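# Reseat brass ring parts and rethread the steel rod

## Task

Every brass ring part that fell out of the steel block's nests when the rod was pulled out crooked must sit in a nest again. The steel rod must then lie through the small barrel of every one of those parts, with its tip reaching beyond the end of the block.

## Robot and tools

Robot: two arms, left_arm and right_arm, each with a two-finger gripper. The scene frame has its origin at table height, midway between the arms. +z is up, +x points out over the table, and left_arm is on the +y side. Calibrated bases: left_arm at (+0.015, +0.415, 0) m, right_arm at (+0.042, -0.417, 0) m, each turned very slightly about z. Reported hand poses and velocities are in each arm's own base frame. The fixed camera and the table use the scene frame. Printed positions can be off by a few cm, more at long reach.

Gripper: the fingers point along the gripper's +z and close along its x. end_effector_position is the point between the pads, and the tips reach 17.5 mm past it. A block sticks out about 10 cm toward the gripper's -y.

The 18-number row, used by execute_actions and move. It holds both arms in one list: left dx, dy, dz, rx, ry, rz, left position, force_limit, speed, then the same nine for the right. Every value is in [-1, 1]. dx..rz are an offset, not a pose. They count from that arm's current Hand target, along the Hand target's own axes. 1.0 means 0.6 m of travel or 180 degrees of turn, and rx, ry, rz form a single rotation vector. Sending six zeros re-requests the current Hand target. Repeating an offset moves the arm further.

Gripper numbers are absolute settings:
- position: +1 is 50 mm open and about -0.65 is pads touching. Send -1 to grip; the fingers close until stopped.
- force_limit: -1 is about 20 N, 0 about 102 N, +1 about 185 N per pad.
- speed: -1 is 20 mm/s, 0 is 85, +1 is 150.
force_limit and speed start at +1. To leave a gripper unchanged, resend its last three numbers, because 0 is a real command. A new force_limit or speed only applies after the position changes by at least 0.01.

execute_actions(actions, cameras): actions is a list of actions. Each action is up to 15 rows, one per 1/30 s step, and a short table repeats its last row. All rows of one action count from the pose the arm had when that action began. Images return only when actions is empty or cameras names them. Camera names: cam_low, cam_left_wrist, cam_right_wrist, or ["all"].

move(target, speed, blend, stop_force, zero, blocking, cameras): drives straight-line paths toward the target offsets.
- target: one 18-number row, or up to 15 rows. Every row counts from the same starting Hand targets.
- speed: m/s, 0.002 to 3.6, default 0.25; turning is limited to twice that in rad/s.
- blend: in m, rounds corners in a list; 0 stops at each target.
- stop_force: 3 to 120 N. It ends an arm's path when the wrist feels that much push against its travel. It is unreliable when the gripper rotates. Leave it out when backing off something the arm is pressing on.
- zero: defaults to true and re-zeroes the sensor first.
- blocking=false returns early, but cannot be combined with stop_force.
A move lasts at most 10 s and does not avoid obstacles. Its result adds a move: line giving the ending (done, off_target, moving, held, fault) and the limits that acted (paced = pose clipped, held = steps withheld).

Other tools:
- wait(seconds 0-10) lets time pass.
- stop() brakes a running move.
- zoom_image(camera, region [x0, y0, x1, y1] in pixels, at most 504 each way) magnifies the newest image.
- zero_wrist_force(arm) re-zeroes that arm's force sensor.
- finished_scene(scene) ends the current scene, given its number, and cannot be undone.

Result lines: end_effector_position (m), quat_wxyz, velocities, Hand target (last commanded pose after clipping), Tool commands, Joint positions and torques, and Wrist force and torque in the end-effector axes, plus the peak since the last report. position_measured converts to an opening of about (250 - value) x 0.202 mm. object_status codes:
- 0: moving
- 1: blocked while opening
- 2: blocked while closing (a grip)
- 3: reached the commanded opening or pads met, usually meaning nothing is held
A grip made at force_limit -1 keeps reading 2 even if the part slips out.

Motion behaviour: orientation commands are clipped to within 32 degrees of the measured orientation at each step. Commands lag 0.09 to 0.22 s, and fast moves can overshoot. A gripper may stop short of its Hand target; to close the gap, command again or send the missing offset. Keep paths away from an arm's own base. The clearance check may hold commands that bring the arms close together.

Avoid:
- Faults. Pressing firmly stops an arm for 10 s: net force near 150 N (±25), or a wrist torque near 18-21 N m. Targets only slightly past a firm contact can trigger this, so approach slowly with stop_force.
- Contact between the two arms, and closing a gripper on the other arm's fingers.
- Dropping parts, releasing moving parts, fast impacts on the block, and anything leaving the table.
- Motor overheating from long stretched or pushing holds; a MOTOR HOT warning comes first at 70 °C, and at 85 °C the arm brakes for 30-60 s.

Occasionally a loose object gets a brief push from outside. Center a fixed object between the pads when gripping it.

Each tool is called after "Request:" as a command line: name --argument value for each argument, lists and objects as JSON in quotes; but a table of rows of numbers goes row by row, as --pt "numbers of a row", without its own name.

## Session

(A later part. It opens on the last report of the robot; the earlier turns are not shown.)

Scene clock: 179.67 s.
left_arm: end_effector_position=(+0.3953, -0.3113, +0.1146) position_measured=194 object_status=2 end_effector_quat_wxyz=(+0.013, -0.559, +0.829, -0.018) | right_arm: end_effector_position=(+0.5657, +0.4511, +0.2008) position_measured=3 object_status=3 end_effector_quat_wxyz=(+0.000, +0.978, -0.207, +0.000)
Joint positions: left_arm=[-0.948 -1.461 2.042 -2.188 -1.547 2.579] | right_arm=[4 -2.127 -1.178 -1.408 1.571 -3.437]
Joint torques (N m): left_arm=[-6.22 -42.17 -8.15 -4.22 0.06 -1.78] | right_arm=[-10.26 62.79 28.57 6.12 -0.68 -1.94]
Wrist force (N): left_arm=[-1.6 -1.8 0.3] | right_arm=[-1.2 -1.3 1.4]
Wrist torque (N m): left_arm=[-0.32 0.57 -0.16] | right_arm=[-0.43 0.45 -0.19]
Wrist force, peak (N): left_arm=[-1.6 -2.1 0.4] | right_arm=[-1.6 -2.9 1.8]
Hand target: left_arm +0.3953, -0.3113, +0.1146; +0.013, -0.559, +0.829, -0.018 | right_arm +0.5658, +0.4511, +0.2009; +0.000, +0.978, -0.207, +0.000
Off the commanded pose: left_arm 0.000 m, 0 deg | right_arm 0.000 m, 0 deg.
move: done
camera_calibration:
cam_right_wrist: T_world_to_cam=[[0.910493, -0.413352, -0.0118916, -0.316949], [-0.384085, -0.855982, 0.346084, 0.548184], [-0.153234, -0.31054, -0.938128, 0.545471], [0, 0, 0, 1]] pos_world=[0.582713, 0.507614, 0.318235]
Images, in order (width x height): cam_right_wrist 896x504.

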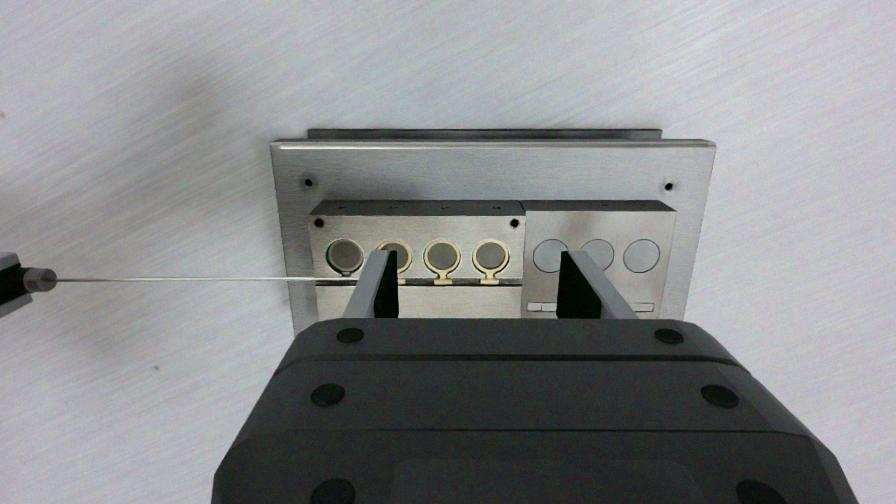

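Request:
move --target '[0.0018,0,0,0,0,0,-1,-0.5,-1,0.05,0,0,0,0,0,1,1,1]' --speed 0.1 --cameras '["cam_right_wrist"]'

Request:
zoom_image --camera "cam_right_wrist" --region '[240, 255, 360, 305]'

Scene clock: 180.90 s.
left_arm: end_effector_position=(+0.3949, -0.3123, +0.1146) position_measured=194 object_status=2 end_effector_quat_wxyz=(+0.013, -0.559, +0.829, -0.018) | right_arm: end_effector_position=(+0.5933, +0.4388, +0.2008) position_measured=3 object_status=3 end_effector_quat_wxyz=(+0.000, +0.978, -0.207, +0.000) end_effector_velocity=(-0.002, +0.001, +0.000) end_effector_angular_velocity=(+0.000, +0.000, -0.002)
Joint positions: left_arm=[-0.95 -1.461 2.041 -2.188 -1.547 2.577] | right_arm=[3.96 -2.164 -1.118 -1.43 1.571 -3.477]
Joint velocities: left_arm=[within noise] | right_arm=[0.003 0.002 -0.003 0.001 0 0.005]
Joint torques (N m): left_arm=[-2.95 -19.04 -33.33 -0.55 0.6 -1.27] | right_arm=[10.76 69.33 19.12 5.49 2.1 1.65]
Wrist force (N): left_arm=[-1.5 -1.7 0.2] | right_arm=[-1.2 -1.3 1.3]
Wrist torque (N m): left_arm=[-0.30 0.56 -0.16] | right_arm=[-0.41 0.46 -0.11]
Wrist force, peak (N): left_arm=[-1.5 -2.0 0.1] | right_arm=[-1.7 -1.2 2.2]
Hand target: left_arm +0.3949, -0.3123, +0.1146; +0.013, -0.559, +0.829, -0.018 | right_arm +0.5932, +0.4389, +0.2009; +0.000, +0.978, -0.207, +0.000
Off the commanded pose: left_arm 0.000 m, 0 deg | right_arm 0.000 m, 0 deg.
move: done
camera_calibration:
cam_right_wrist: T_world_to_cam=[[0.910447, -0.41345, -0.0120561, -0.347033], [-0.384076, -0.855864, 0.346385, 0.548096], [-0.153531, -0.310735, -0.938015, 0.546123], [0, 0, 0, 1]] pos_world=[0.610313, 0.495314, 0.318236]
Images, in order (width x height): cam_right_wrist 896x504.

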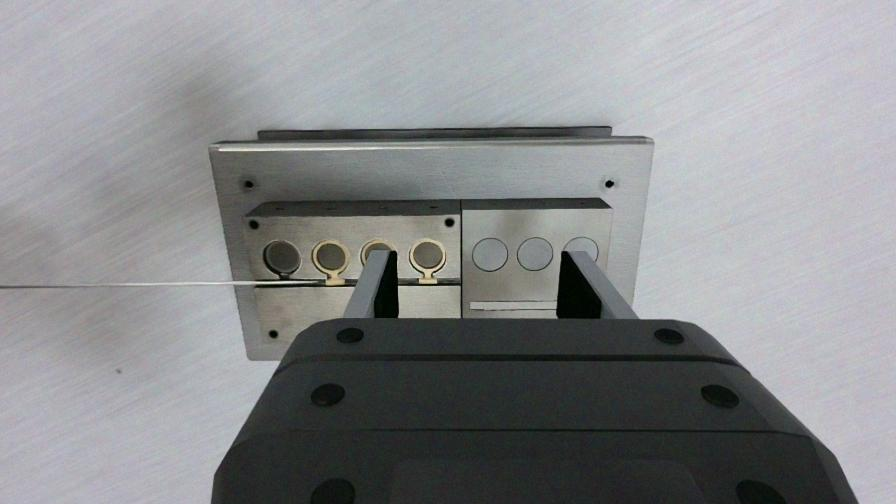

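Scaled by 4.200 from the camera's 896x504 image, which has a finer 1280x720 frame.

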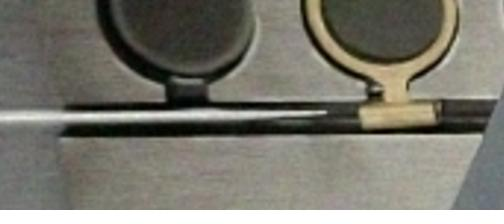

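Request:
move --target '[0,0,0,0,0,0,-1,-0.5,-1,0,0.14,0,0,0,0,1,1,1]' --speed 0.1 --cameras '["cam_right_wrist"]'

Request:
zoom_image --camera "cam_right_wrist" --region '[240, 85, 360, 135]'

Scene clock: 182.40 s.
left_arm: end_effector_position=(+0.3949, -0.3123, +0.1146) position_measured=194 object_status=2 end_effector_quat_wxyz=(+0.013, -0.559, +0.829, -0.018) | right_arm: end_effector_position=(+0.5593, +0.3621, +0.2010) position_measured=3 object_status=3 end_effector_quat_wxyz=(+0.000, +0.978, -0.207, +0.000)
Joint positions: left_arm=[-0.95 -1.461 2.041 -2.188 -1.547 2.577] | right_arm=[3.918 -1.986 -1.391 -1.335 1.571 -3.52]
Joint torques (N m): left_arm=[6.09 -19.54 -33.64 -0.52 0.46 1.91] | right_arm=[10.69 37.25 28.13 0.79 -0.49 1.45]
Wrist force (N): left_arm=[-1.3 -1.6 0.2] | right_arm=[-1.3 -1.0 1.2]
Wrist torque (N m): left_arm=[-0.28 0.53 -0.16] | right_arm=[-0.38 0.48 -0.11]
Wrist force, peak (N): left_arm=[-1.7 -1.8 0.0] | right_arm=[-1.5 -2.8 1.4]
Hand target: left_arm +0.3949, -0.3123, +0.1146; +0.013, -0.559, +0.829, -0.018 | right_arm +0.5592, +0.3621, +0.2009; +0.000, +0.978, -0.207, +0.000
Off the commanded pose: left_arm 0.000 m, 0 deg | right_arm 0.000 m, 0 deg.
move: done
camera_calibration:
cam_right_wrist: T_world_to_cam=[[0.910415, -0.413526, -0.0118988, -0.347828], [-0.38431, -0.856039, 0.345694, 0.469667], [-0.153139, -0.310152, -0.938272, 0.516837], [0, 0, 0, 1]] pos_world=[0.576313, 0.418515, 0.318435]
Images, in order (width x height): cam_right_wrist 896x504.

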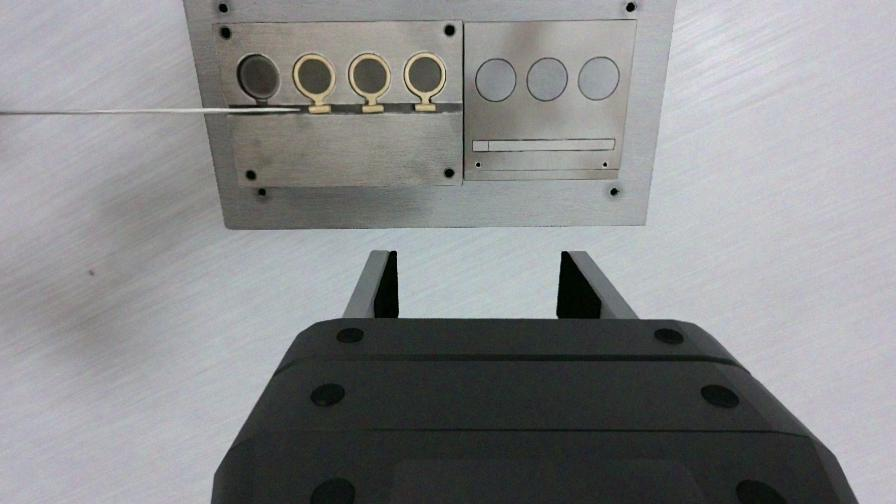

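Scaled by 4.200 from the camera's 896x504 image, which has a finer 1280x720 frame.

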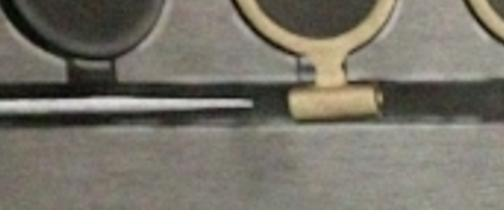

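Request:
move --pt "0 0 -0.0007 0 0 0 -1 -0.5 -1 0 0 0 0 0 0 1 1 1" --pt "0 -0.015 0 0 0 0 -1 -0.5 -1 0 0 0 0 0 0 1 1 1" --speed 0.015 --stop_force 4 --cameras '["cam_right_wrist"]'

Request:
zoom_image --camera "cam_right_wrist" --region '[240, 85, 360, 135]'

Scene clock: 184.47 s.
left_arm: end_effector_position=(+0.4032, -0.3157, +0.1150) position_measured=194 object_status=2 end_effector_quat_wxyz=(+0.013, -0.559, +0.829, -0.018) | right_arm: end_effector_position=(+0.5592, +0.3621, +0.2009) position_measured=3 object_status=3 end_effector_quat_wxyz=(+0.000, +0.978, -0.207, +0.000)
Joint positions: left_arm=[-0.94 -1.441 2.018 -2.184 -1.547 2.587] | right_arm=[3.918 -1.986 -1.391 -1.335 1.571 -3.52]
Joint torques (N m): left_arm=[-5.49 -43.09 -8.44 -2.99 -0.71 -1.86] | right_arm=[10.88 34.69 18.96 0.85 -2.38 1.65]
Wrist force (N): left_arm=[-1.4 -1.8 0.1] | right_arm=[-1.0 -1.4 1.4]
Wrist torque (N m): left_arm=[-0.32 0.54 -0.16] | right_arm=[-0.44 0.44 -0.11]
Wrist force, peak (N): left_arm=[-1.7 -1.9 0.1] | right_arm=[-1.3 -1.4 1.5]
Hand target: left_arm +0.4032, -0.3157, +0.1150; +0.013, -0.559, +0.829, -0.018 | right_arm +0.5592, +0.3621, +0.2009; +0.000, +0.978, -0.207, +0.000
Off the commanded pose: left_arm 0.000 m, 0 deg | right_arm 0.000 m, 0 deg.
move: done
camera_calibration:
cam_right_wrist: T_world_to_cam=[[0.910447, -0.413453, -0.0119381, -0.347734], [-0.384197, -0.85601, 0.345891, 0.469608], [-0.153229, -0.310328, -0.938199, 0.516862], [0, 0, 0, 1]] pos_world=[0.576213, 0.418615, 0.318335]
Images, in order (width x height): cam_right_wrist 896x504.

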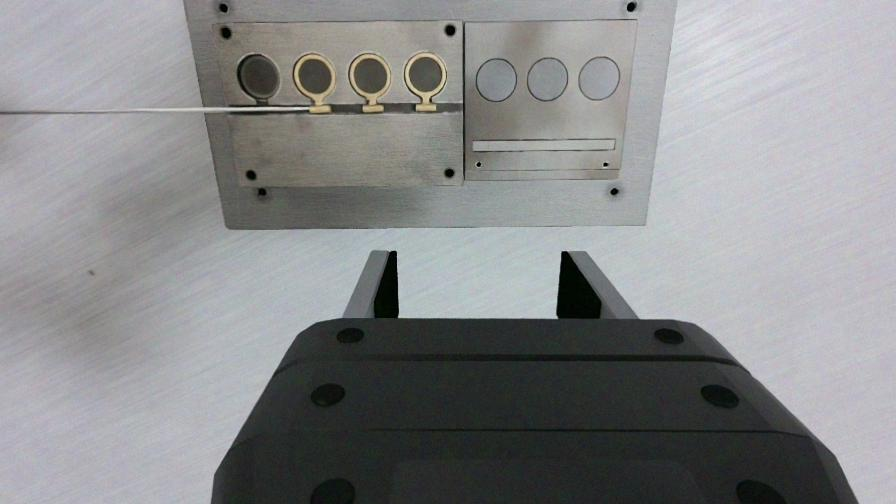

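Scaled by 4.200 from the camera's 896x504 image, which has a finer 1280x720 frame.

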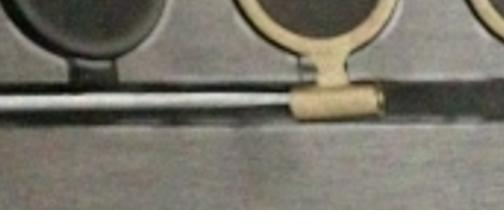

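Request:
move --target '[0,-0.0167,0.0007,0,0,0,-1,-0.5,-1,0,0,0,0,0,0,1,1,1]' --speed 0.02 --stop_force 4 --cameras '["cam_right_wrist"]'

Request:
zoom_image --camera "cam_right_wrist" --region '[290, 85, 410, 135]'

Scene clock: 186.20 s.
left_arm: end_effector_position=(+0.4125, -0.3194, +0.1150) position_measured=194 object_status=2 end_effector_quat_wxyz=(+0.013, -0.559, +0.829, -0.018) | right_arm: end_effector_position=(+0.5592, +0.3621, +0.2009) position_measured=3 object_status=3 end_effector_quat_wxyz=(+0.000, +0.978, -0.207, +0.000)
Joint positions: left_arm=[-0.929 -1.42 1.992 -2.18 -1.547 2.598] | right_arm=[3.918 -1.986 -1.391 -1.335 1.571 -3.52]
Joint torques (N m): left_arm=[-6.14 -44.48 -8.51 -4.12 -0.7 -1.93] | right_arm=[10.96 34.71 19.38 0.79 -2.47 1.58]
Wrist force (N): left_arm=[-1.5 -1.6 0.1] | right_arm=[-1.2 -1.0 1.2]
Wrist torque (N m): left_arm=[-0.29 0.56 -0.15] | right_arm=[-0.38 0.46 -0.11]
Wrist force, peak (N): left_arm=[-1.6 -1.9 0.3] | right_arm=[-1.6 -1.5 1.2]
Hand target: left_arm +0.4125, -0.3194, +0.1150; +0.013, -0.559, +0.829, -0.018 | right_arm +0.5592, +0.3621, +0.2009; +0.000, +0.978, -0.207, +0.000
Off the commanded pose: left_arm 0.000 m, 0 deg | right_arm 0.000 m, 0 deg.
move: done
camera_calibration:
cam_right_wrist: T_world_to_cam=[[0.910447, -0.413453, -0.0119381, -0.347734], [-0.384197, -0.85601, 0.345891, 0.469608], [-0.153229, -0.310328, -0.938199, 0.516862], [0, 0, 0, 1]] pos_world=[0.576213, 0.418615, 0.318335]
Images, in order (width x height): cam_right_wrist 896x504.

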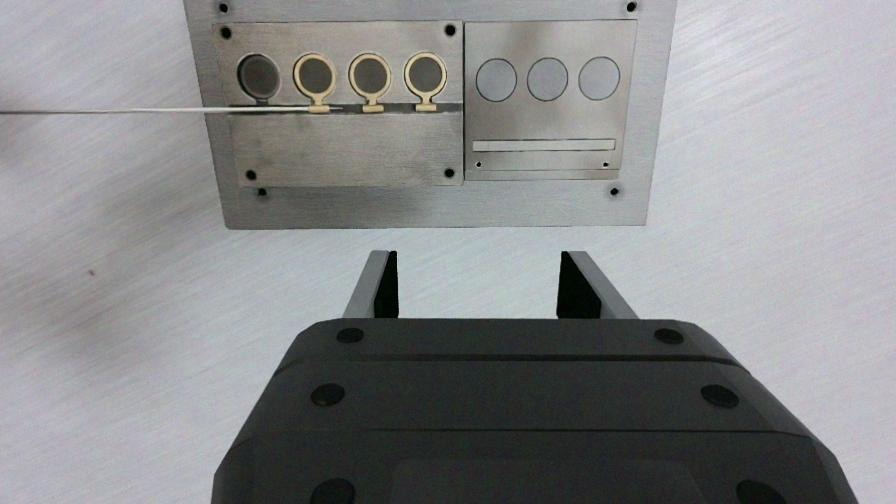

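Scaled by 4.200 from the camera's 896x504 image, which has a finer 1280x720 frame.

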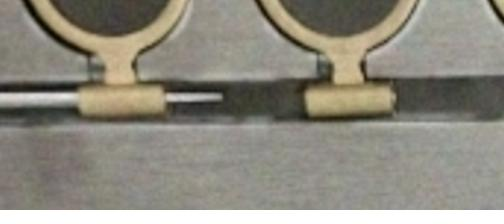

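Request:
move --target '[0,-0.025,0.0011,0,0,0,-1,-0.5,-1,0,0,0,0,0,0,1,1,1]' --speed 0.015 --stop_force 4 --cameras '["cam_right_wrist"]'

Request:
zoom_image --camera "cam_right_wrist" --region '[290, 85, 410, 135]'

Scene clock: 188.63 s.
left_arm: end_effector_position=(+0.4264, -0.3251, +0.1150) position_measured=194 object_status=2 end_effector_quat_wxyz=(+0.013, -0.559, +0.829, -0.018) | right_arm: end_effector_position=(+0.5592, +0.3621, +0.2009) position_measured=3 object_status=3 end_effector_quat_wxyz=(+0.000, +0.978, -0.207, +0.000)
Joint positions: left_arm=[-0.914 -1.387 1.953 -2.174 -1.548 2.613] | right_arm=[3.918 -1.986 -1.391 -1.335 1.571 -3.52]
Joint torques (N m): left_arm=[-5.94 -45.97 -8.57 -4.11 -0.81 -1.92] | right_arm=[11.17 34.11 18.14 1.19 -2.58 1.42]
Wrist force (N): left_arm=[-1.4 -2.0 0.2] | right_arm=[-1.2 -1.2 1.3]
Wrist torque (N m): left_arm=[-0.34 0.55 -0.16] | right_arm=[-0.40 0.45 -0.11]
Wrist force, peak (N): left_arm=[-1.7 -1.9 0.2] | right_arm=[-1.7 -1.3 1.3]
Hand target: left_arm +0.4264, -0.3251, +0.1150; +0.013, -0.559, +0.829, -0.018 | right_arm +0.5592, +0.3621, +0.2009; +0.000, +0.978, -0.207, +0.000
Off the commanded pose: left_arm 0.000 m, 0 deg | right_arm 0.000 m, 0 deg.
move: done
camera_calibration:
cam_right_wrist: T_world_to_cam=[[0.910447, -0.413453, -0.0119381, -0.347734], [-0.384197, -0.85601, 0.345891, 0.469608], [-0.153229, -0.310328, -0.938199, 0.516862], [0, 0, 0, 1]] pos_world=[0.576213, 0.418615, 0.318335]
Images, in order (width x height): cam_right_wrist 896x504.

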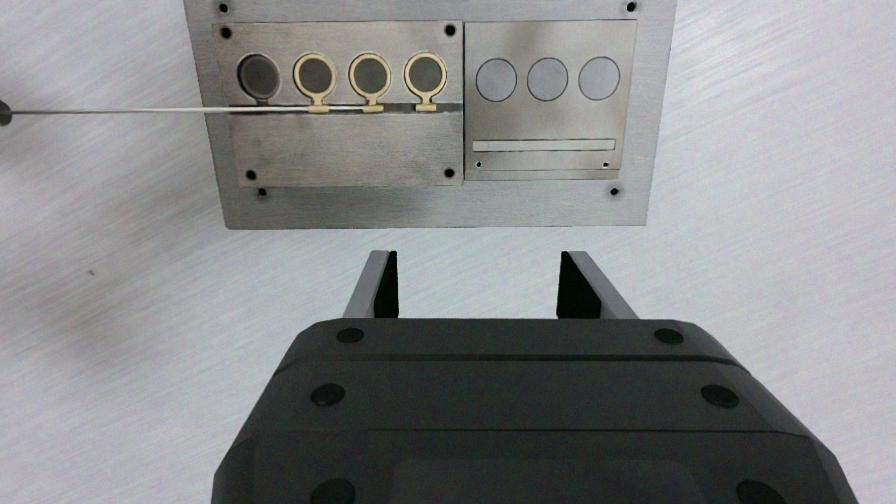

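Scaled by 4.200 from the camera's 896x504 image, which has a finer 1280x720 frame.

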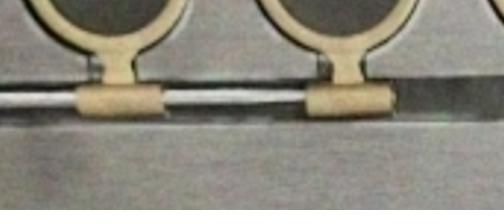

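Request:
move --target '[0,-0.025,0.0011,0,0,0,-1,-0.5,-1,0,0,0,0,0,0,1,1,1]' --speed 0.02 --stop_force 4 --cameras '["cam_right_wrist"]'

Request:
zoom_image --camera "cam_right_wrist" --region '[350, 85, 470, 135]'

Scene clock: 190.53 s.
left_arm: end_effector_position=(+0.4403, -0.3307, +0.1150) position_measured=194 object_status=2 end_effector_quat_wxyz=(+0.013, -0.559, +0.829, -0.018) | right_arm: end_effector_position=(+0.5592, +0.3621, +0.2009) position_measured=3 object_status=3 end_effector_quat_wxyz=(+0.000, +0.978, -0.207, +0.000)
Joint positions: left_arm=[-0.899 -1.356 1.913 -2.166 -1.549 2.627] | right_arm=[3.918 -1.986 -1.391 -1.335 1.571 -3.52]
Joint torques (N m): left_arm=[-5.85 -47.86 -8.97 -4.38 -0.85 -1.88] | right_arm=[10.74 35.21 17.94 1.24 -2.39 1.58]
Wrist force (N): left_arm=[-1.5 -1.6 0.3] | right_arm=[-1.2 -1.2 1.3]
Wrist torque (N m): left_arm=[-0.29 0.57 -0.15] | right_arm=[-0.41 0.47 -0.11]
Wrist force, peak (N): left_arm=[-1.7 -1.9 0.1] | right_arm=[-1.8 -1.3 1.4]
Hand target: left_arm +0.4403, -0.3307, +0.1150; +0.013, -0.559, +0.829, -0.018 | right_arm +0.5592, +0.3621, +0.2009; +0.000, +0.978, -0.207, +0.000
Off the commanded pose: left_arm 0.000 m, 0 deg | right_arm 0.000 m, 0 deg.
move: done
camera_calibration:
cam_right_wrist: T_world_to_cam=[[0.910447, -0.413453, -0.0119381, -0.347734], [-0.384197, -0.85601, 0.345891, 0.469608], [-0.153229, -0.310328, -0.938199, 0.516862], [0, 0, 0, 1]] pos_world=[0.576213, 0.418615, 0.318335]
Images, in order (width x height): cam_right_wrist 896x504.

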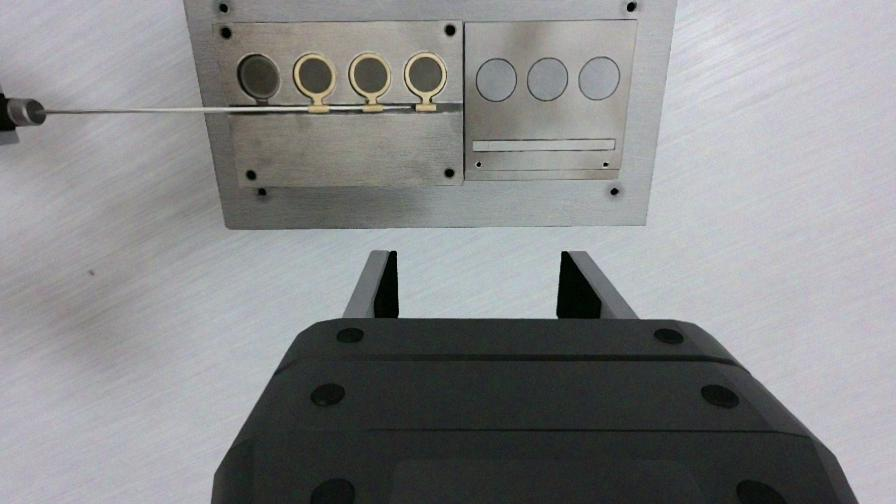

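Scaled by 4.200 from the camera's 896x504 image, which has a finer 1280x720 frame.

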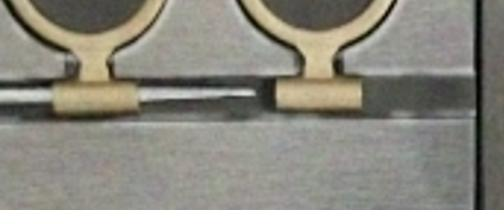

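Request:
move --target '[0,-0.0233,0.001,0,0,0,-1,-0.5,-1,0,0,0,0,0,0,1,1,1]' --speed 0.015 --stop_force 4 --cameras '["cam_right_wrist"]'

Request:
zoom_image --camera "cam_right_wrist" --region '[350, 85, 470, 135]'

Scene clock: 192.77 s.
left_arm: end_effector_position=(+0.4533, -0.3360, +0.1150) position_measured=194 object_status=2 end_effector_quat_wxyz=(+0.013, -0.559, +0.829, -0.018) | right_arm: end_effector_position=(+0.5592, +0.3621, +0.2009) position_measured=3 object_status=3 end_effector_quat_wxyz=(+0.000, +0.978, -0.207, +0.000)
Joint positions: left_arm=[-0.887 -1.326 1.875 -2.158 -1.549 2.64] | right_arm=[3.918 -1.986 -1.391 -1.335 1.571 -3.52]
Joint torques (N m): left_arm=[-5.8 -49.5 -8.77 -4.37 -0.82 -1.82] | right_arm=[10.18 35.77 17.79 1.44 -2.37 1.58]
Wrist force (N): left_arm=[-1.4 -1.6 0.2] | right_arm=[-1.2 -1.2 1.3]
Wrist torque (N m): left_arm=[-0.29 0.56 -0.15] | right_arm=[-0.40 0.47 -0.11]
Wrist force, peak (N): left_arm=[-1.6 -1.9 0.3] | right_arm=[-1.3 -1.4 1.7]
Hand target: left_arm +0.4533, -0.3360, +0.1150; +0.013, -0.559, +0.829, -0.018 | right_arm +0.5592, +0.3621, +0.2009; +0.000, +0.978, -0.207, +0.000
Off the commanded pose: left_arm 0.000 m, 0 deg | right_arm 0.000 m, 0 deg.
move: done
camera_calibration:
cam_right_wrist: T_world_to_cam=[[0.910447, -0.413453, -0.0119381, -0.347734], [-0.384197, -0.85601, 0.345891, 0.469608], [-0.153229, -0.310328, -0.938199, 0.516862], [0, 0, 0, 1]] pos_world=[0.576213, 0.418615, 0.318335]
Images, in order (width x height): cam_right_wrist 896x504.

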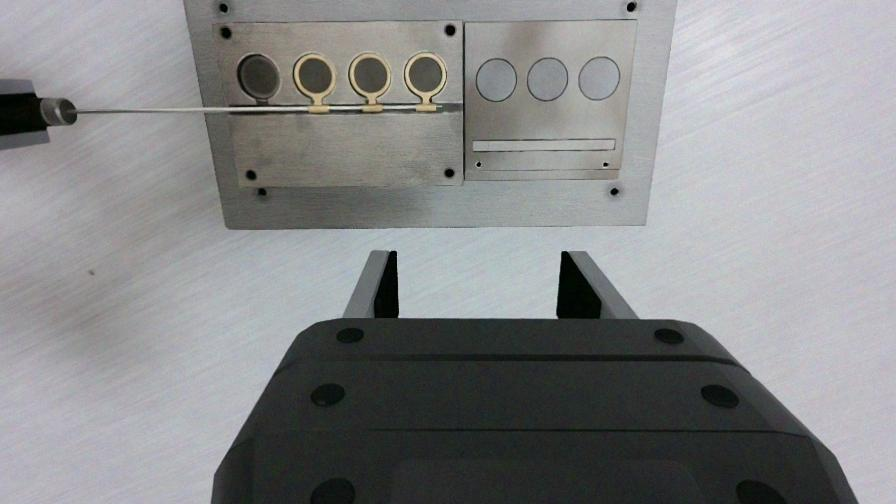

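Scaled by 4.200 from the camera's 896x504 image, which has a finer 1280x720 frame.

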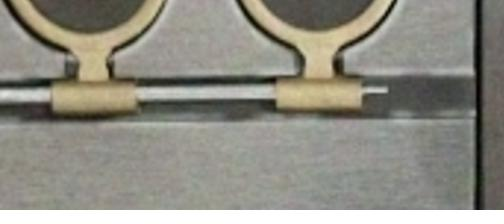

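Request:
move --target '[0,0,0,0,0,0,-1,-0.5,-1,0.03,0.1,0,0,0,0,1,1,1]' --speed 0.15 --cameras '[]'

Request:
move --target '[0,-0.055,0.0024,0,0,0,-1,-0.5,-1,0,0,0,0,0,0,1,1,1]' --speed 0.03 --stop_force 4 --cameras '["cam_right_wrist","cam_low"]'

Request:
zoom_image --camera "cam_low" --region '[100, 180, 400, 380]'

Scene clock: 194.80 s.
left_arm: end_effector_position=(+0.4533, -0.3360, +0.1150) position_measured=194 object_status=2 end_effector_quat_wxyz=(+0.013, -0.559, +0.829, -0.018) | right_arm: end_effector_position=(+0.5514, +0.2999, +0.2009) position_measured=3 object_status=3 end_effector_quat_wxyz=(+0.000, +0.978, -0.207, +0.000)
Joint positions: left_arm=[-0.887 -1.326 1.875 -2.158 -1.549 2.64] | right_arm=[3.854 -1.896 -1.518 -1.298 1.571 -3.583]
Joint torques (N m): left_arm=[-5.74 -49.46 -8.5 -4.44 -0.34 -1.88] | right_arm=[9.24 32.87 26.99 0.81 -0.44 1.54]
Wrist force (N): left_arm=[-1.6 -1.6 0.4] | right_arm=[-1.3 -1.3 1.5]
Wrist torque (N m): left_arm=[-0.29 0.58 -0.16] | right_arm=[-0.41 0.49 -0.11]
Wrist force, peak (N): left_arm=[-1.6 -1.8 0.3] | right_arm=[-1.8 -3.3 2.3]
Hand target: left_arm +0.4533, -0.3360, +0.1150; +0.013, -0.559, +0.829, -0.018 | right_arm +0.5514, +0.2999, +0.2009; +0.000, +0.978, -0.207, +0.000
Off the commanded pose: left_arm 0.000 m, 0 deg | right_arm 0.000 m, 0 deg.
move: done
No camera images: "cameras" was empty.

Scene clock: 196.90 s.
left_arm: end_effector_position=(+0.4839, -0.3484, +0.1150) position_measured=194 object_status=2 end_effector_quat_wxyz=(+0.013, -0.559, +0.829, -0.018) | right_arm: end_effector_position=(+0.5514, +0.2999, +0.2009) position_measured=3 object_status=3 end_effector_quat_wxyz=(+0.000, +0.978, -0.207, +0.000)
Joint positions: left_arm=[-0.859 -1.257 1.783 -2.135 -1.55 2.668] | right_arm=[3.854 -1.896 -1.518 -1.298 1.571 -3.583]
Joint torques (N m): left_arm=[-5.84 -52.59 -8.68 -4.94 -0.68 -1.86] | right_arm=[10.36 30.96 16.54 1.18 2.35 -1.94]
Wrist force (N): left_arm=[-1.4 -1.6 0.2] | right_arm=[-1.1 -1.1 1.4]
Wrist torque (N m): left_arm=[-0.29 0.55 -0.17] | right_arm=[-0.39 0.46 -0.11]
Wrist force, peak (N): left_arm=[-1.7 -1.9 0.4] | right_arm=[-1.4 -1.2 1.5]
Hand target: left_arm +0.4839, -0.3484, +0.1150; +0.013, -0.559, +0.829, -0.018 | right_arm +0.5514, +0.2999, +0.2009; +0.000, +0.978, -0.207, +0.000
Off the commanded pose: left_arm 0.000 m, 0 deg | right_arm 0.000 m, 0 deg.
move: done
camera_calibration:
cam_right_wrist: T_world_to_cam=[[0.910447, -0.413453, -0.0119381, -0.366349], [-0.384197, -0.85601, 0.345891, 0.413368], [-0.153229, -0.310328, -0.938199, 0.496364], [0, 0, 0, 1]] pos_world=[0.568413, 0.356415, 0.318335]
Images, in order (width x height): cam_low 504x504, cam_right_wrist 896x504.

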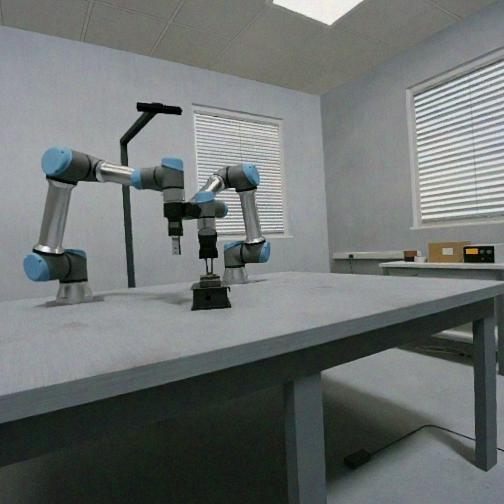

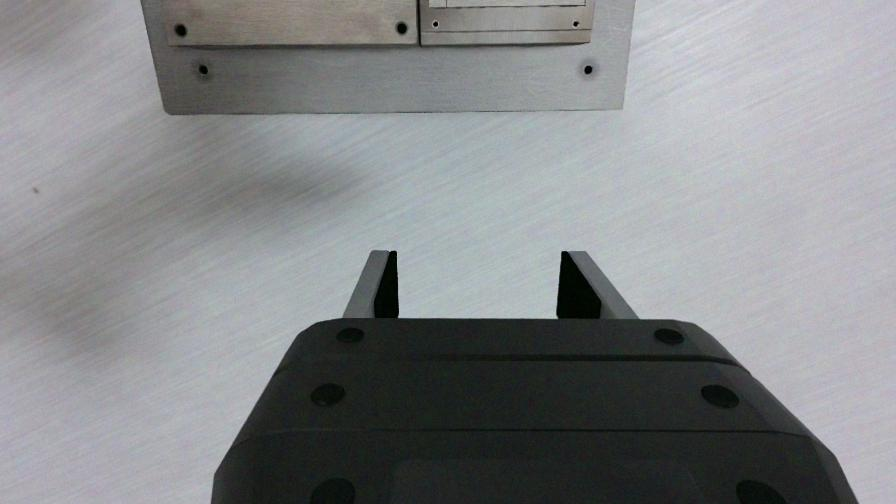

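Scaled by 1.680 from the camera's 504x504 image, which has a finer 720x720 frame.

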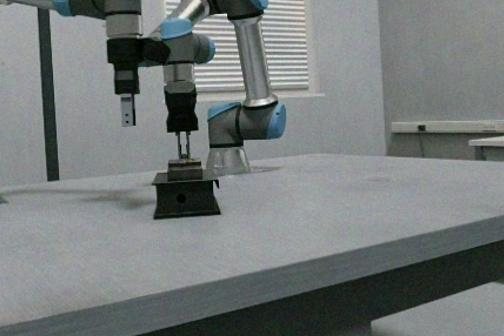

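Request:
move --target '[0,0,0,0,0,0,-1,-0.5,-1,0,-0.05,-0.12,0,0,0,1,1,1]' --speed 0.15 --cameras '["cam_right_wrist"]'

Request:
zoom_image --camera "cam_right_wrist" --region '[100, 0, 600, 200]'

Scene clock: 198.20 s.
left_arm: end_effector_position=(+0.4839, -0.3484, +0.1150) position_measured=194 object_status=2 end_effector_quat_wxyz=(+0.013, -0.559, +0.829, -0.018) | right_arm: end_effector_position=(+0.5634, +0.3274, +0.2727) position_measured=3 object_status=3 end_effector_quat_wxyz=(+0.000, +0.978, -0.207, +0.000)
Joint positions: left_arm=[-0.859 -1.257 1.783 -2.135 -1.55 2.668] | right_arm=[3.874 -1.924 -1.293 -1.495 1.571 -3.563]
Joint torques (N m): left_arm=[-6.04 -53.14 -9.04 -5.01 -0.2 -1.87] | right_arm=[-11.31 56.82 32.86 4.24 -1.63 -1.87]
Wrist force (N): left_arm=[-1.3 -1.6 0.0] | right_arm=[-0.9 -1.2 1.1]
Wrist torque (N m): left_arm=[-0.30 0.54 -0.17] | right_arm=[-0.40 0.42 -0.19]
Wrist force, peak (N): left_arm=[-1.6 -1.8 -0.1] | right_arm=[-1.2 -0.2 3.4]
Hand target: left_arm +0.4839, -0.3484, +0.1150; +0.013, -0.559, +0.829, -0.018 | right_arm +0.5635, +0.3273, +0.2729; +0.000, +0.978, -0.207, +0.000
Off the commanded pose: left_arm 0.000 m, 0 deg | right_arm 0.000 m, 0 deg.
move: done
camera_calibration:
cam_right_wrist: T_world_to_cam=[[0.910515, -0.413303, -0.0120086, -0.365117], [-0.383996, -0.856007, 0.34612, 0.416476], [-0.153332, -0.310536, -0.938113, 0.574206], [0, 0, 0, 1]] pos_world=[0.580413, 0.383914, 0.390135]
Images, in order (width x height): cam_right_wrist 896x504.

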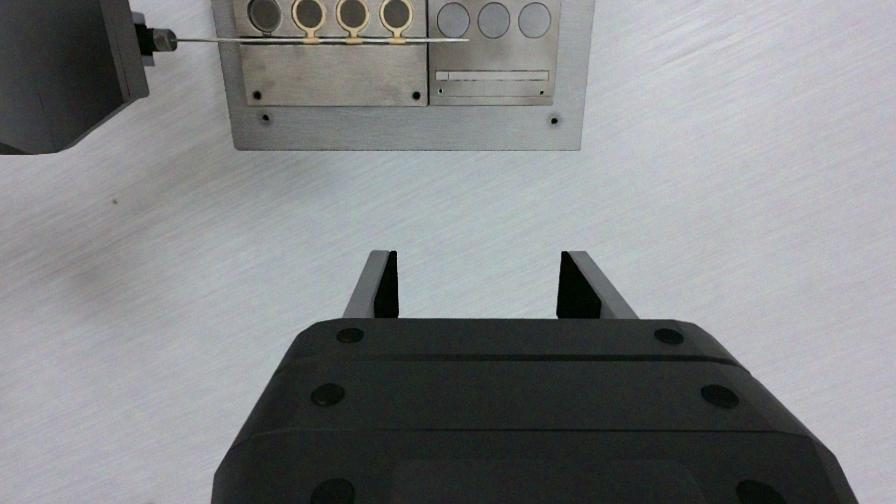

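Scaled by 1.008 from the camera's 896x504 image, which has a finer 1280x720 frame.

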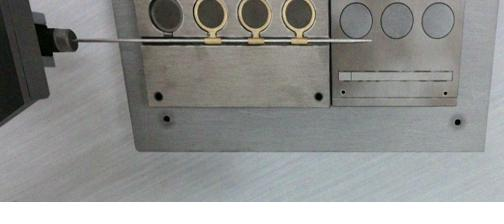

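Request:
move --target '[0,-0.045,0.002,0,0,0,-1,-0.5,-1,0,0,0,0,0,0,1,1,1]' --speed 0.03 --stop_force 4 --cameras '["cam_right_wrist"]'

Request:
zoom_image --camera "cam_right_wrist" --region '[150, 0, 350, 100]'

Scene clock: 200.37 s.
left_arm: end_effector_position=(+0.5090, -0.3585, +0.1150) position_measured=194 object_status=2 end_effector_quat_wxyz=(+0.013, -0.559, +0.829, -0.018) | right_arm: end_effector_position=(+0.5635, +0.3273, +0.2729) position_measured=3 object_status=3 end_effector_quat_wxyz=(+0.000, +0.978, -0.207, +0.000)
Joint positions: left_arm=[-0.838 -1.201 1.703 -2.112 -1.551 2.689] | right_arm=[3.874 -1.924 -1.293 -1.495 1.571 -3.563]
Joint torques (N m): left_arm=[-6.29 -55.68 -8.86 -5.21 -0.71 -1.86] | right_arm=[-10.96 56.25 34.78 0.94 -2.42 -1.86]
Wrist force (N): left_arm=[-1.2 -1.6 0.0] | right_arm=[-1.2 -1.2 1.3]
Wrist torque (N m): left_arm=[-0.28 0.54 -0.14] | right_arm=[-0.40 0.47 -0.19]
Wrist force, peak (N): left_arm=[-1.4 -2.1 0.4] | right_arm=[-1.5 -1.4 1.4]
Hand target: left_arm +0.5090, -0.3585, +0.1150; +0.013, -0.559, +0.829, -0.018 | right_arm +0.5635, +0.3273, +0.2729; +0.000, +0.978, -0.207, +0.000
Off the commanded pose: left_arm 0.000 m, 0 deg | right_arm 0.000 m, 0 deg.
move: done
camera_calibration:
cam_right_wrist: T_world_to_cam=[[0.910447, -0.413453, -0.0119381, -0.365177], [-0.384197, -0.85601, 0.345891, 0.416567], [-0.153229, -0.310328, -0.938199, 0.574272], [0, 0, 0, 1]] pos_world=[0.580513, 0.383815, 0.390335]
Images, in order (width x height): cam_right_wrist 896x504.

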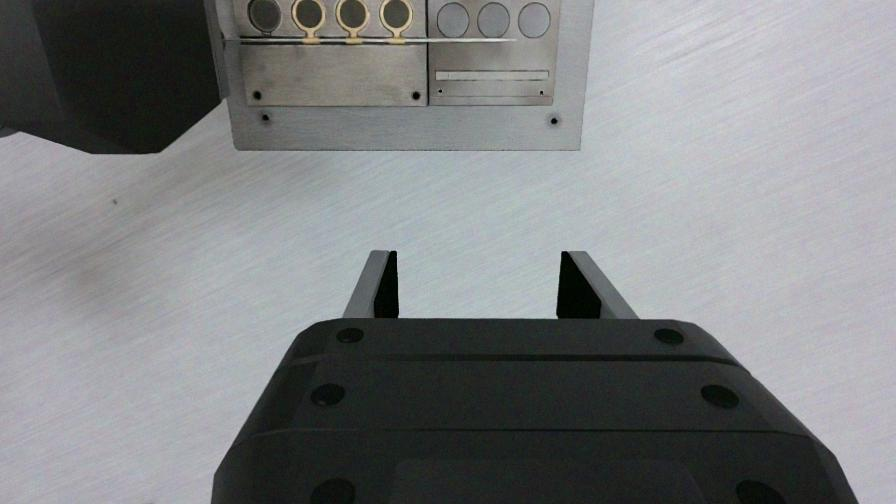

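Scaled by 2.520 from the camera's 896x504 image, which has a finer 1280x720 frame.

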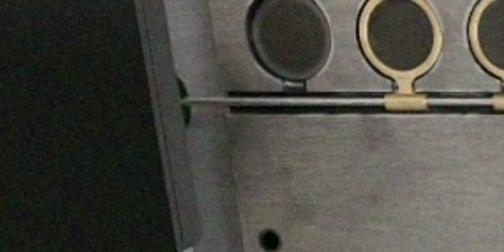

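Request:
move --target '[0,-0.0155,0.0007,0,0,0,-1,-0.5,-1,0,0,0,0,0,0,1,1,1]' --speed 0.008 --stop_force 5 --cameras '["cam_right_wrist","cam_left_wrist"]'

Request:
zoom_image --camera "cam_right_wrist" --region '[150, 0, 350, 100]'

Scene clock: 202.53 s.
left_arm: end_effector_position=(+0.5176, -0.3620, +0.1150) position_measured=194 object_status=2 end_effector_quat_wxyz=(+0.013, -0.559, +0.829, -0.018) | right_arm: end_effector_position=(+0.5635, +0.3273, +0.2729) position_measured=3 object_status=3 end_effector_quat_wxyz=(+0.000, +0.978, -0.207, +0.000)
Joint positions: left_arm=[-0.831 -1.182 1.675 -2.103 -1.551 2.696] | right_arm=[3.874 -1.924 -1.293 -1.495 1.571 -3.563]
Joint torques (N m): left_arm=[2.25 -46.82 -18.32 -3.16 -0.95 0.93] | right_arm=[-9.53 57.53 33.46 1.06 -2.46 -1.8]
Wrist force (N): left_arm=[-2.0 4.7 -1.9] | right_arm=[-1.1 -1.4 1.3]
Wrist torque (N m): left_arm=[-0.12 0.56 -0.14] | right_arm=[-0.43 0.46 -0.19]
Wrist force, peak (N): left_arm=[-1.9 4.8 -1.9] | right_arm=[-1.6 -1.2 1.2]
Hand target: left_arm +0.5176, -0.3620, +0.1150; +0.013, -0.559, +0.829, -0.018 | right_arm +0.5635, +0.3273, +0.2729; +0.000, +0.978, -0.207, +0.000
Off the commanded pose: left_arm 0.000 m, 0 deg | right_arm 0.000 m, 0 deg.
move: contact (left_arm)
camera_calibration:
cam_left_wrist: T_world_to_cam=[[-0.374027, -0.927251, 0.0176135, -0.138711], [-0.880928, 0.361151, 0.305835, 0.571472], [-0.289947, 0.0988745, -0.951921, 0.426302], [0, 0, 0, 1]] pos_world=[0.575149, -0.377158, 0.233473]
cam_right_wrist: T_world_to_cam=[[0.910447, -0.413453, -0.0119381, -0.365177], [-0.384197, -0.85601, 0.345891, 0.416567], [-0.153229, -0.310328, -0.938199, 0.574272], [0, 0, 0, 1]] pos_world=[0.580513, 0.383815, 0.390335]
Images, in order (width x height): cam_left_wrist 896x504, cam_right_wrist 896x504.

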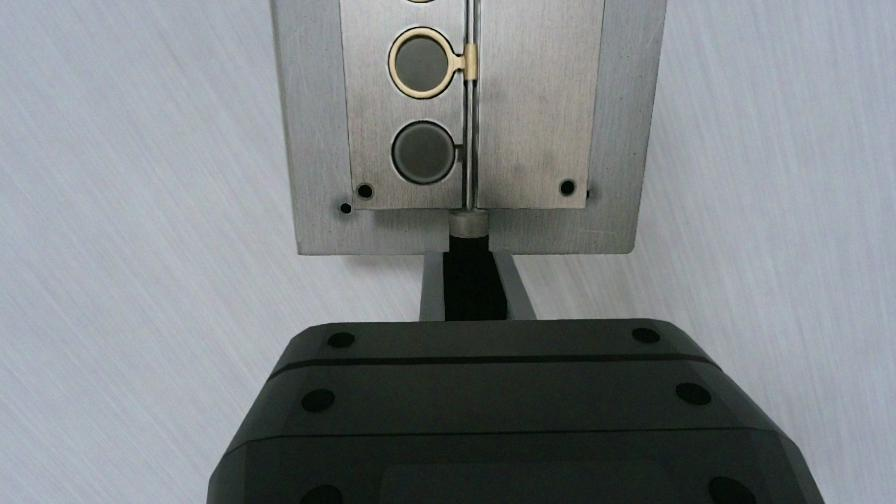

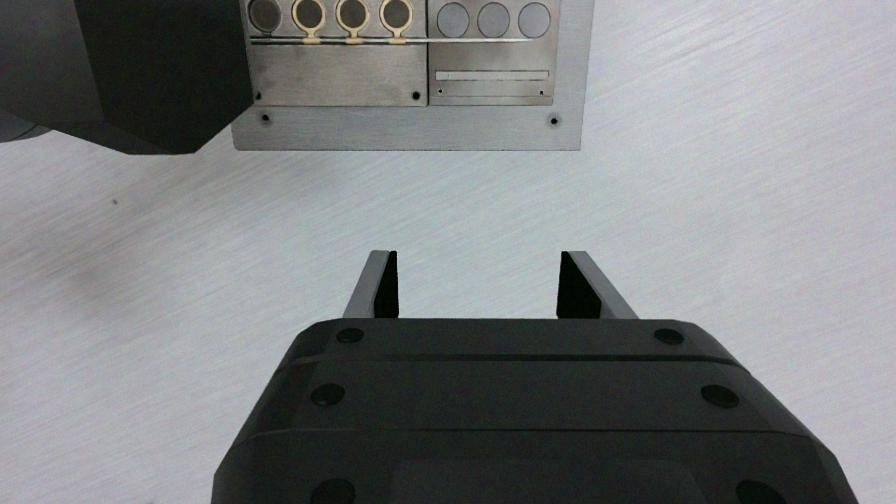

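Scaled by 2.520 from the camera's 896x504 image, which has a finer 1280x720 frame.

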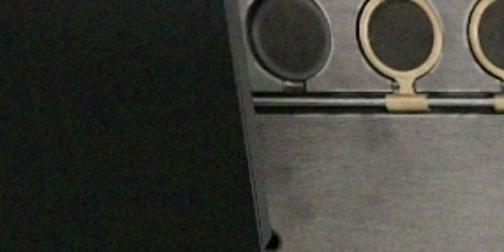

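Request:
move --target '[0,0.0012,0,0,0,0,-1,-0.5,-1,0,0,0,0,0,0,1,1,1]' --speed 0.01

Request:
move --target '[0,0,0,0,0,0,0.1,-0.5,-1,0,0,0,0,0,0,1,1,1]' --cameras '["cam_left_wrist","cam_right_wrist"]'

Scene clock: 203.53 s.
left_arm: end_effector_position=(+0.5169, -0.3617, +0.1149) position_measured=194 object_status=2 end_effector_quat_wxyz=(+0.013, -0.559, +0.829, -0.018) | right_arm: end_effector_position=(+0.5635, +0.3273, +0.2729) position_measured=3 object_status=3 end_effector_quat_wxyz=(+0.000, +0.978, -0.207, +0.000)
Joint positions: left_arm=[-0.832 -1.183 1.678 -2.104 -1.551 2.695] | right_arm=[3.874 -1.924 -1.293 -1.495 1.571 -3.563]
Joint torques (N m): left_arm=[-5.48 -54.72 -11.65 -5.97 -0.01 -1.89] | right_arm=[-9.49 56.49 35.28 0.91 -2.53 -1.72]
Wrist force (N): left_arm=[-1.4 -1.5 0.4] | right_arm=[-1.2 -0.9 1.1]
Wrist torque (N m): left_arm=[-0.27 0.56 -0.16] | right_arm=[-0.35 0.47 -0.19]
Wrist force, peak (N): left_arm=[-1.9 4.7 -2.1] | right_arm=[-1.4 -1.2 1.5]
Hand target: left_arm +0.5169, -0.3617, +0.1149; +0.013, -0.559, +0.829, -0.018 | right_arm +0.5635, +0.3273, +0.2729; +0.000, +0.978, -0.207, +0.000
Off the commanded pose: left_arm 0.000 m, 0 deg | right_arm 0.000 m, 0 deg.
move: done

Scene clock: 204.33 s.
left_arm: end_effector_position=(+0.5169, -0.3617, +0.1149) position_measured=138 object_status=0 end_effector_quat_wxyz=(+0.013, -0.559, +0.829, -0.018) | right_arm: end_effector_position=(+0.5635, +0.3273, +0.2729) position_measured=3 object_status=3 end_effector_quat_wxyz=(+0.000, +0.978, -0.207, +0.000)
Joint positions: left_arm=[-0.832 -1.183 1.678 -2.104 -1.551 2.695] | right_arm=[3.874 -1.924 -1.293 -1.495 1.571 -3.563]
Joint torques (N m): left_arm=[-4.78 -49.85 -20.5 -5.22 0.53 -1.07] | right_arm=[-10.89 57.03 34.01 0.77 -2.47 -1.66]
Wrist force (N): left_arm=[-1.4 -1.6 0.2] | right_arm=[-1.1 -1.4 1.2]
Wrist torque (N m): left_arm=[-0.29 0.55 -0.16] | right_arm=[-0.43 0.45 -0.19]
Wrist force, peak (N): left_arm=[-1.7 -1.7 0.0] | right_arm=[-1.4 -1.4 1.3]
Hand target: left_arm +0.5169, -0.3617, +0.1149; +0.013, -0.559, +0.829, -0.018 | right_arm +0.5635, +0.3273, +0.2729; +0.000, +0.978, -0.207, +0.000
Off the commanded pose: left_arm 0.000 m, 0 deg | right_arm 0.000 m, 0 deg.
move: done
camera_calibration:
cam_left_wrist: T_world_to_cam=[[-0.374027, -0.927251, 0.0176135, -0.138694], [-0.880928, 0.361151, 0.305835, 0.570747], [-0.289947, 0.0988745, -0.951921, 0.426069], [0, 0, 0, 1]] pos_world=[0.574449, -0.376858, 0.233473]
cam_right_wrist: T_world_to_cam=[[0.910447, -0.413453, -0.0119381, -0.365177], [-0.384197, -0.85601, 0.345891, 0.416567], [-0.153229, -0.310328, -0.938199, 0.574272], [0, 0, 0, 1]] pos_world=[0.580513, 0.383815, 0.390335]
Images, in order (width x height): cam_left_wrist 896x504, cam_right_wrist 896x504.

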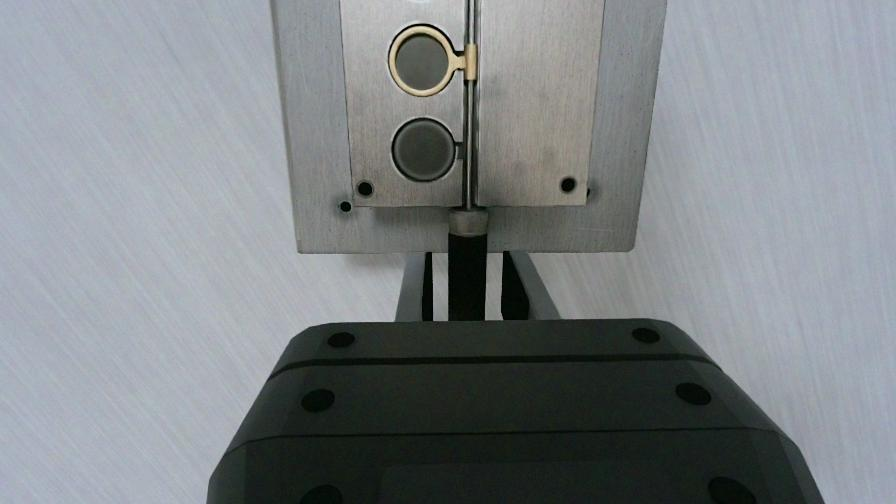

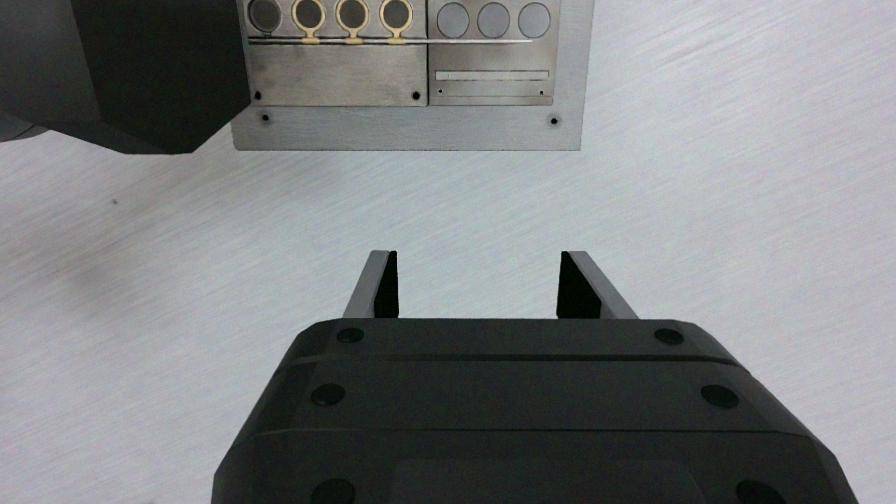

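Stable. Raise straight up and verify.

Request:
move --pt "0 0.0012 -0.03 0 0 0 0.1 -0.5 -1 0 0 0 0 0 0 1 1 1" --pt "0 0.08 -0.17 0 0 0 0.1 -0.5 -1 0 -0.05 0 0 0 0 1 1 1" --speed '[0.05,0.15]' --cameras '["cam_left_wrist","cam_right_wrist"]'

Request:
zoom_image --camera "cam_right_wrist" --region '[150, 0, 550, 150]'

Request:
zoom_image --camera "cam_left_wrist" --region '[300, 0, 700, 260]'

Scene clock: 206.43 s.
left_arm: end_effector_position=(+0.4683, -0.3422, +0.2147) position_measured=138 object_status=3 end_effector_quat_wxyz=(+0.013, -0.559, +0.829, -0.018) | right_arm: end_effector_position=(+0.5756, +0.3549, +0.2728) position_measured=3 object_status=3 end_effector_quat_wxyz=(+0.000, +0.978, -0.207, +0.000)
Joint positions: left_arm=[-0.873 -1.388 1.674 -1.895 -1.55 2.654] | right_arm=[3.892 -1.986 -1.205 -1.521 1.571 -3.545]
Joint torques (N m): left_arm=[6.82 -32.77 -36.35 -5.53 0.37 1.82] | right_arm=[-9.18 59.36 21.01 6.13 -2.42 -1.78]
Wrist force (N): left_arm=[-1.4 -1.7 -0.1] | right_arm=[-1.0 -1.4 1.6]
Wrist torque (N m): left_arm=[-0.30 0.55 -0.09] | right_arm=[-0.43 0.42 -0.20]
Wrist force, peak (N): left_arm=[-1.5 -2.9 1.8] | right_arm=[-1.4 -2.3 1.4]
Hand target: left_arm +0.4683, -0.3422, +0.2147; +0.013, -0.559, +0.829, -0.018 | right_arm +0.5756, +0.3548, +0.2729; +0.000, +0.978, -0.207, +0.000
Off the commanded pose: left_arm 0.000 m, 0 deg | right_arm 0.000 m, 0 deg.
move: done
camera_calibration:
cam_left_wrist: T_world_to_cam=[[-0.374027, -0.927251, 0.0176135, -0.140549], [-0.880928, 0.361151, 0.305835, 0.490369], [-0.289947, 0.0988745, -0.951921, 0.505051], [0, 0, 0, 1]] pos_world=[0.525849, -0.357358, 0.333273]
cam_right_wrist: T_world_to_cam=[[0.910515, -0.413303, -0.0120086, -0.364899], [-0.383996, -0.856007, 0.34612, 0.444581], [-0.153332, -0.310536, -0.938113, 0.584679], [0, 0, 0, 1]] pos_world=[0.592613, 0.411314, 0.390235]
Images, in order (width x height): cam_left_wrist 896x504, cam_right_wrist 896x504.

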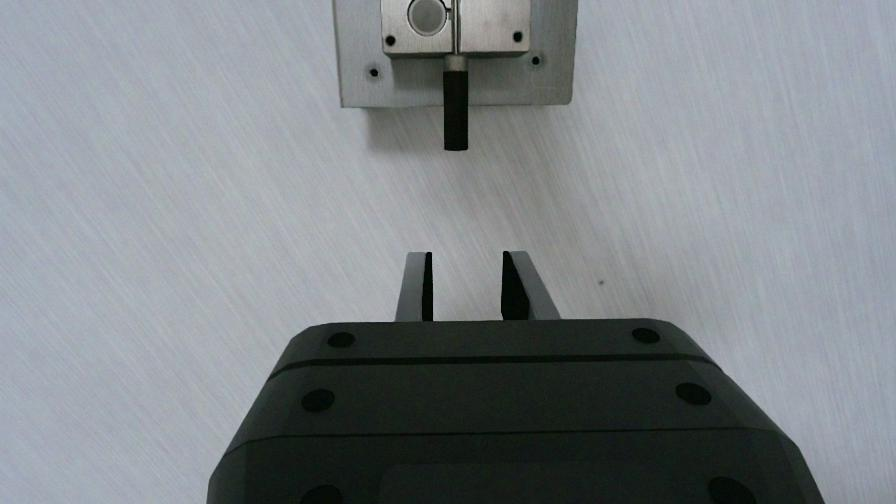

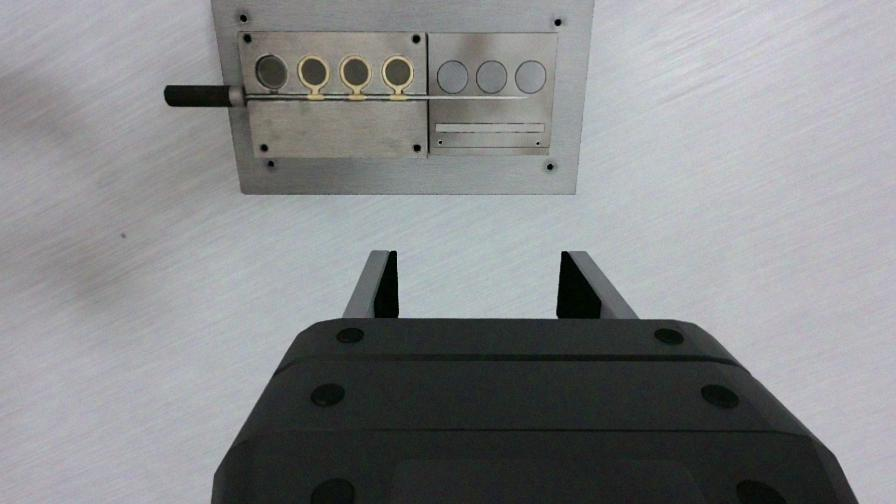

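Scaled by 1.260 from the camera's 896x504 image, which has a finer 1280x720 frame.

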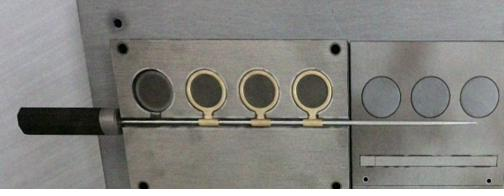

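Scaled by 1.260 from the camera's 896x504 image, which has a finer 1280x720 frame.

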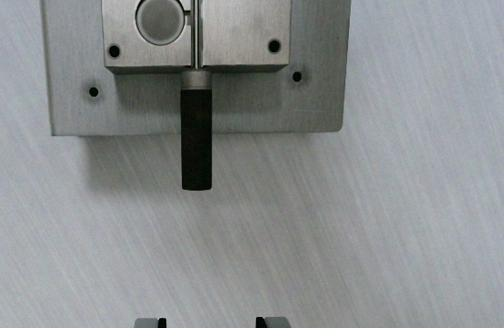

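Request:
finished_scene --scene 1

The scene is finished: the task was done.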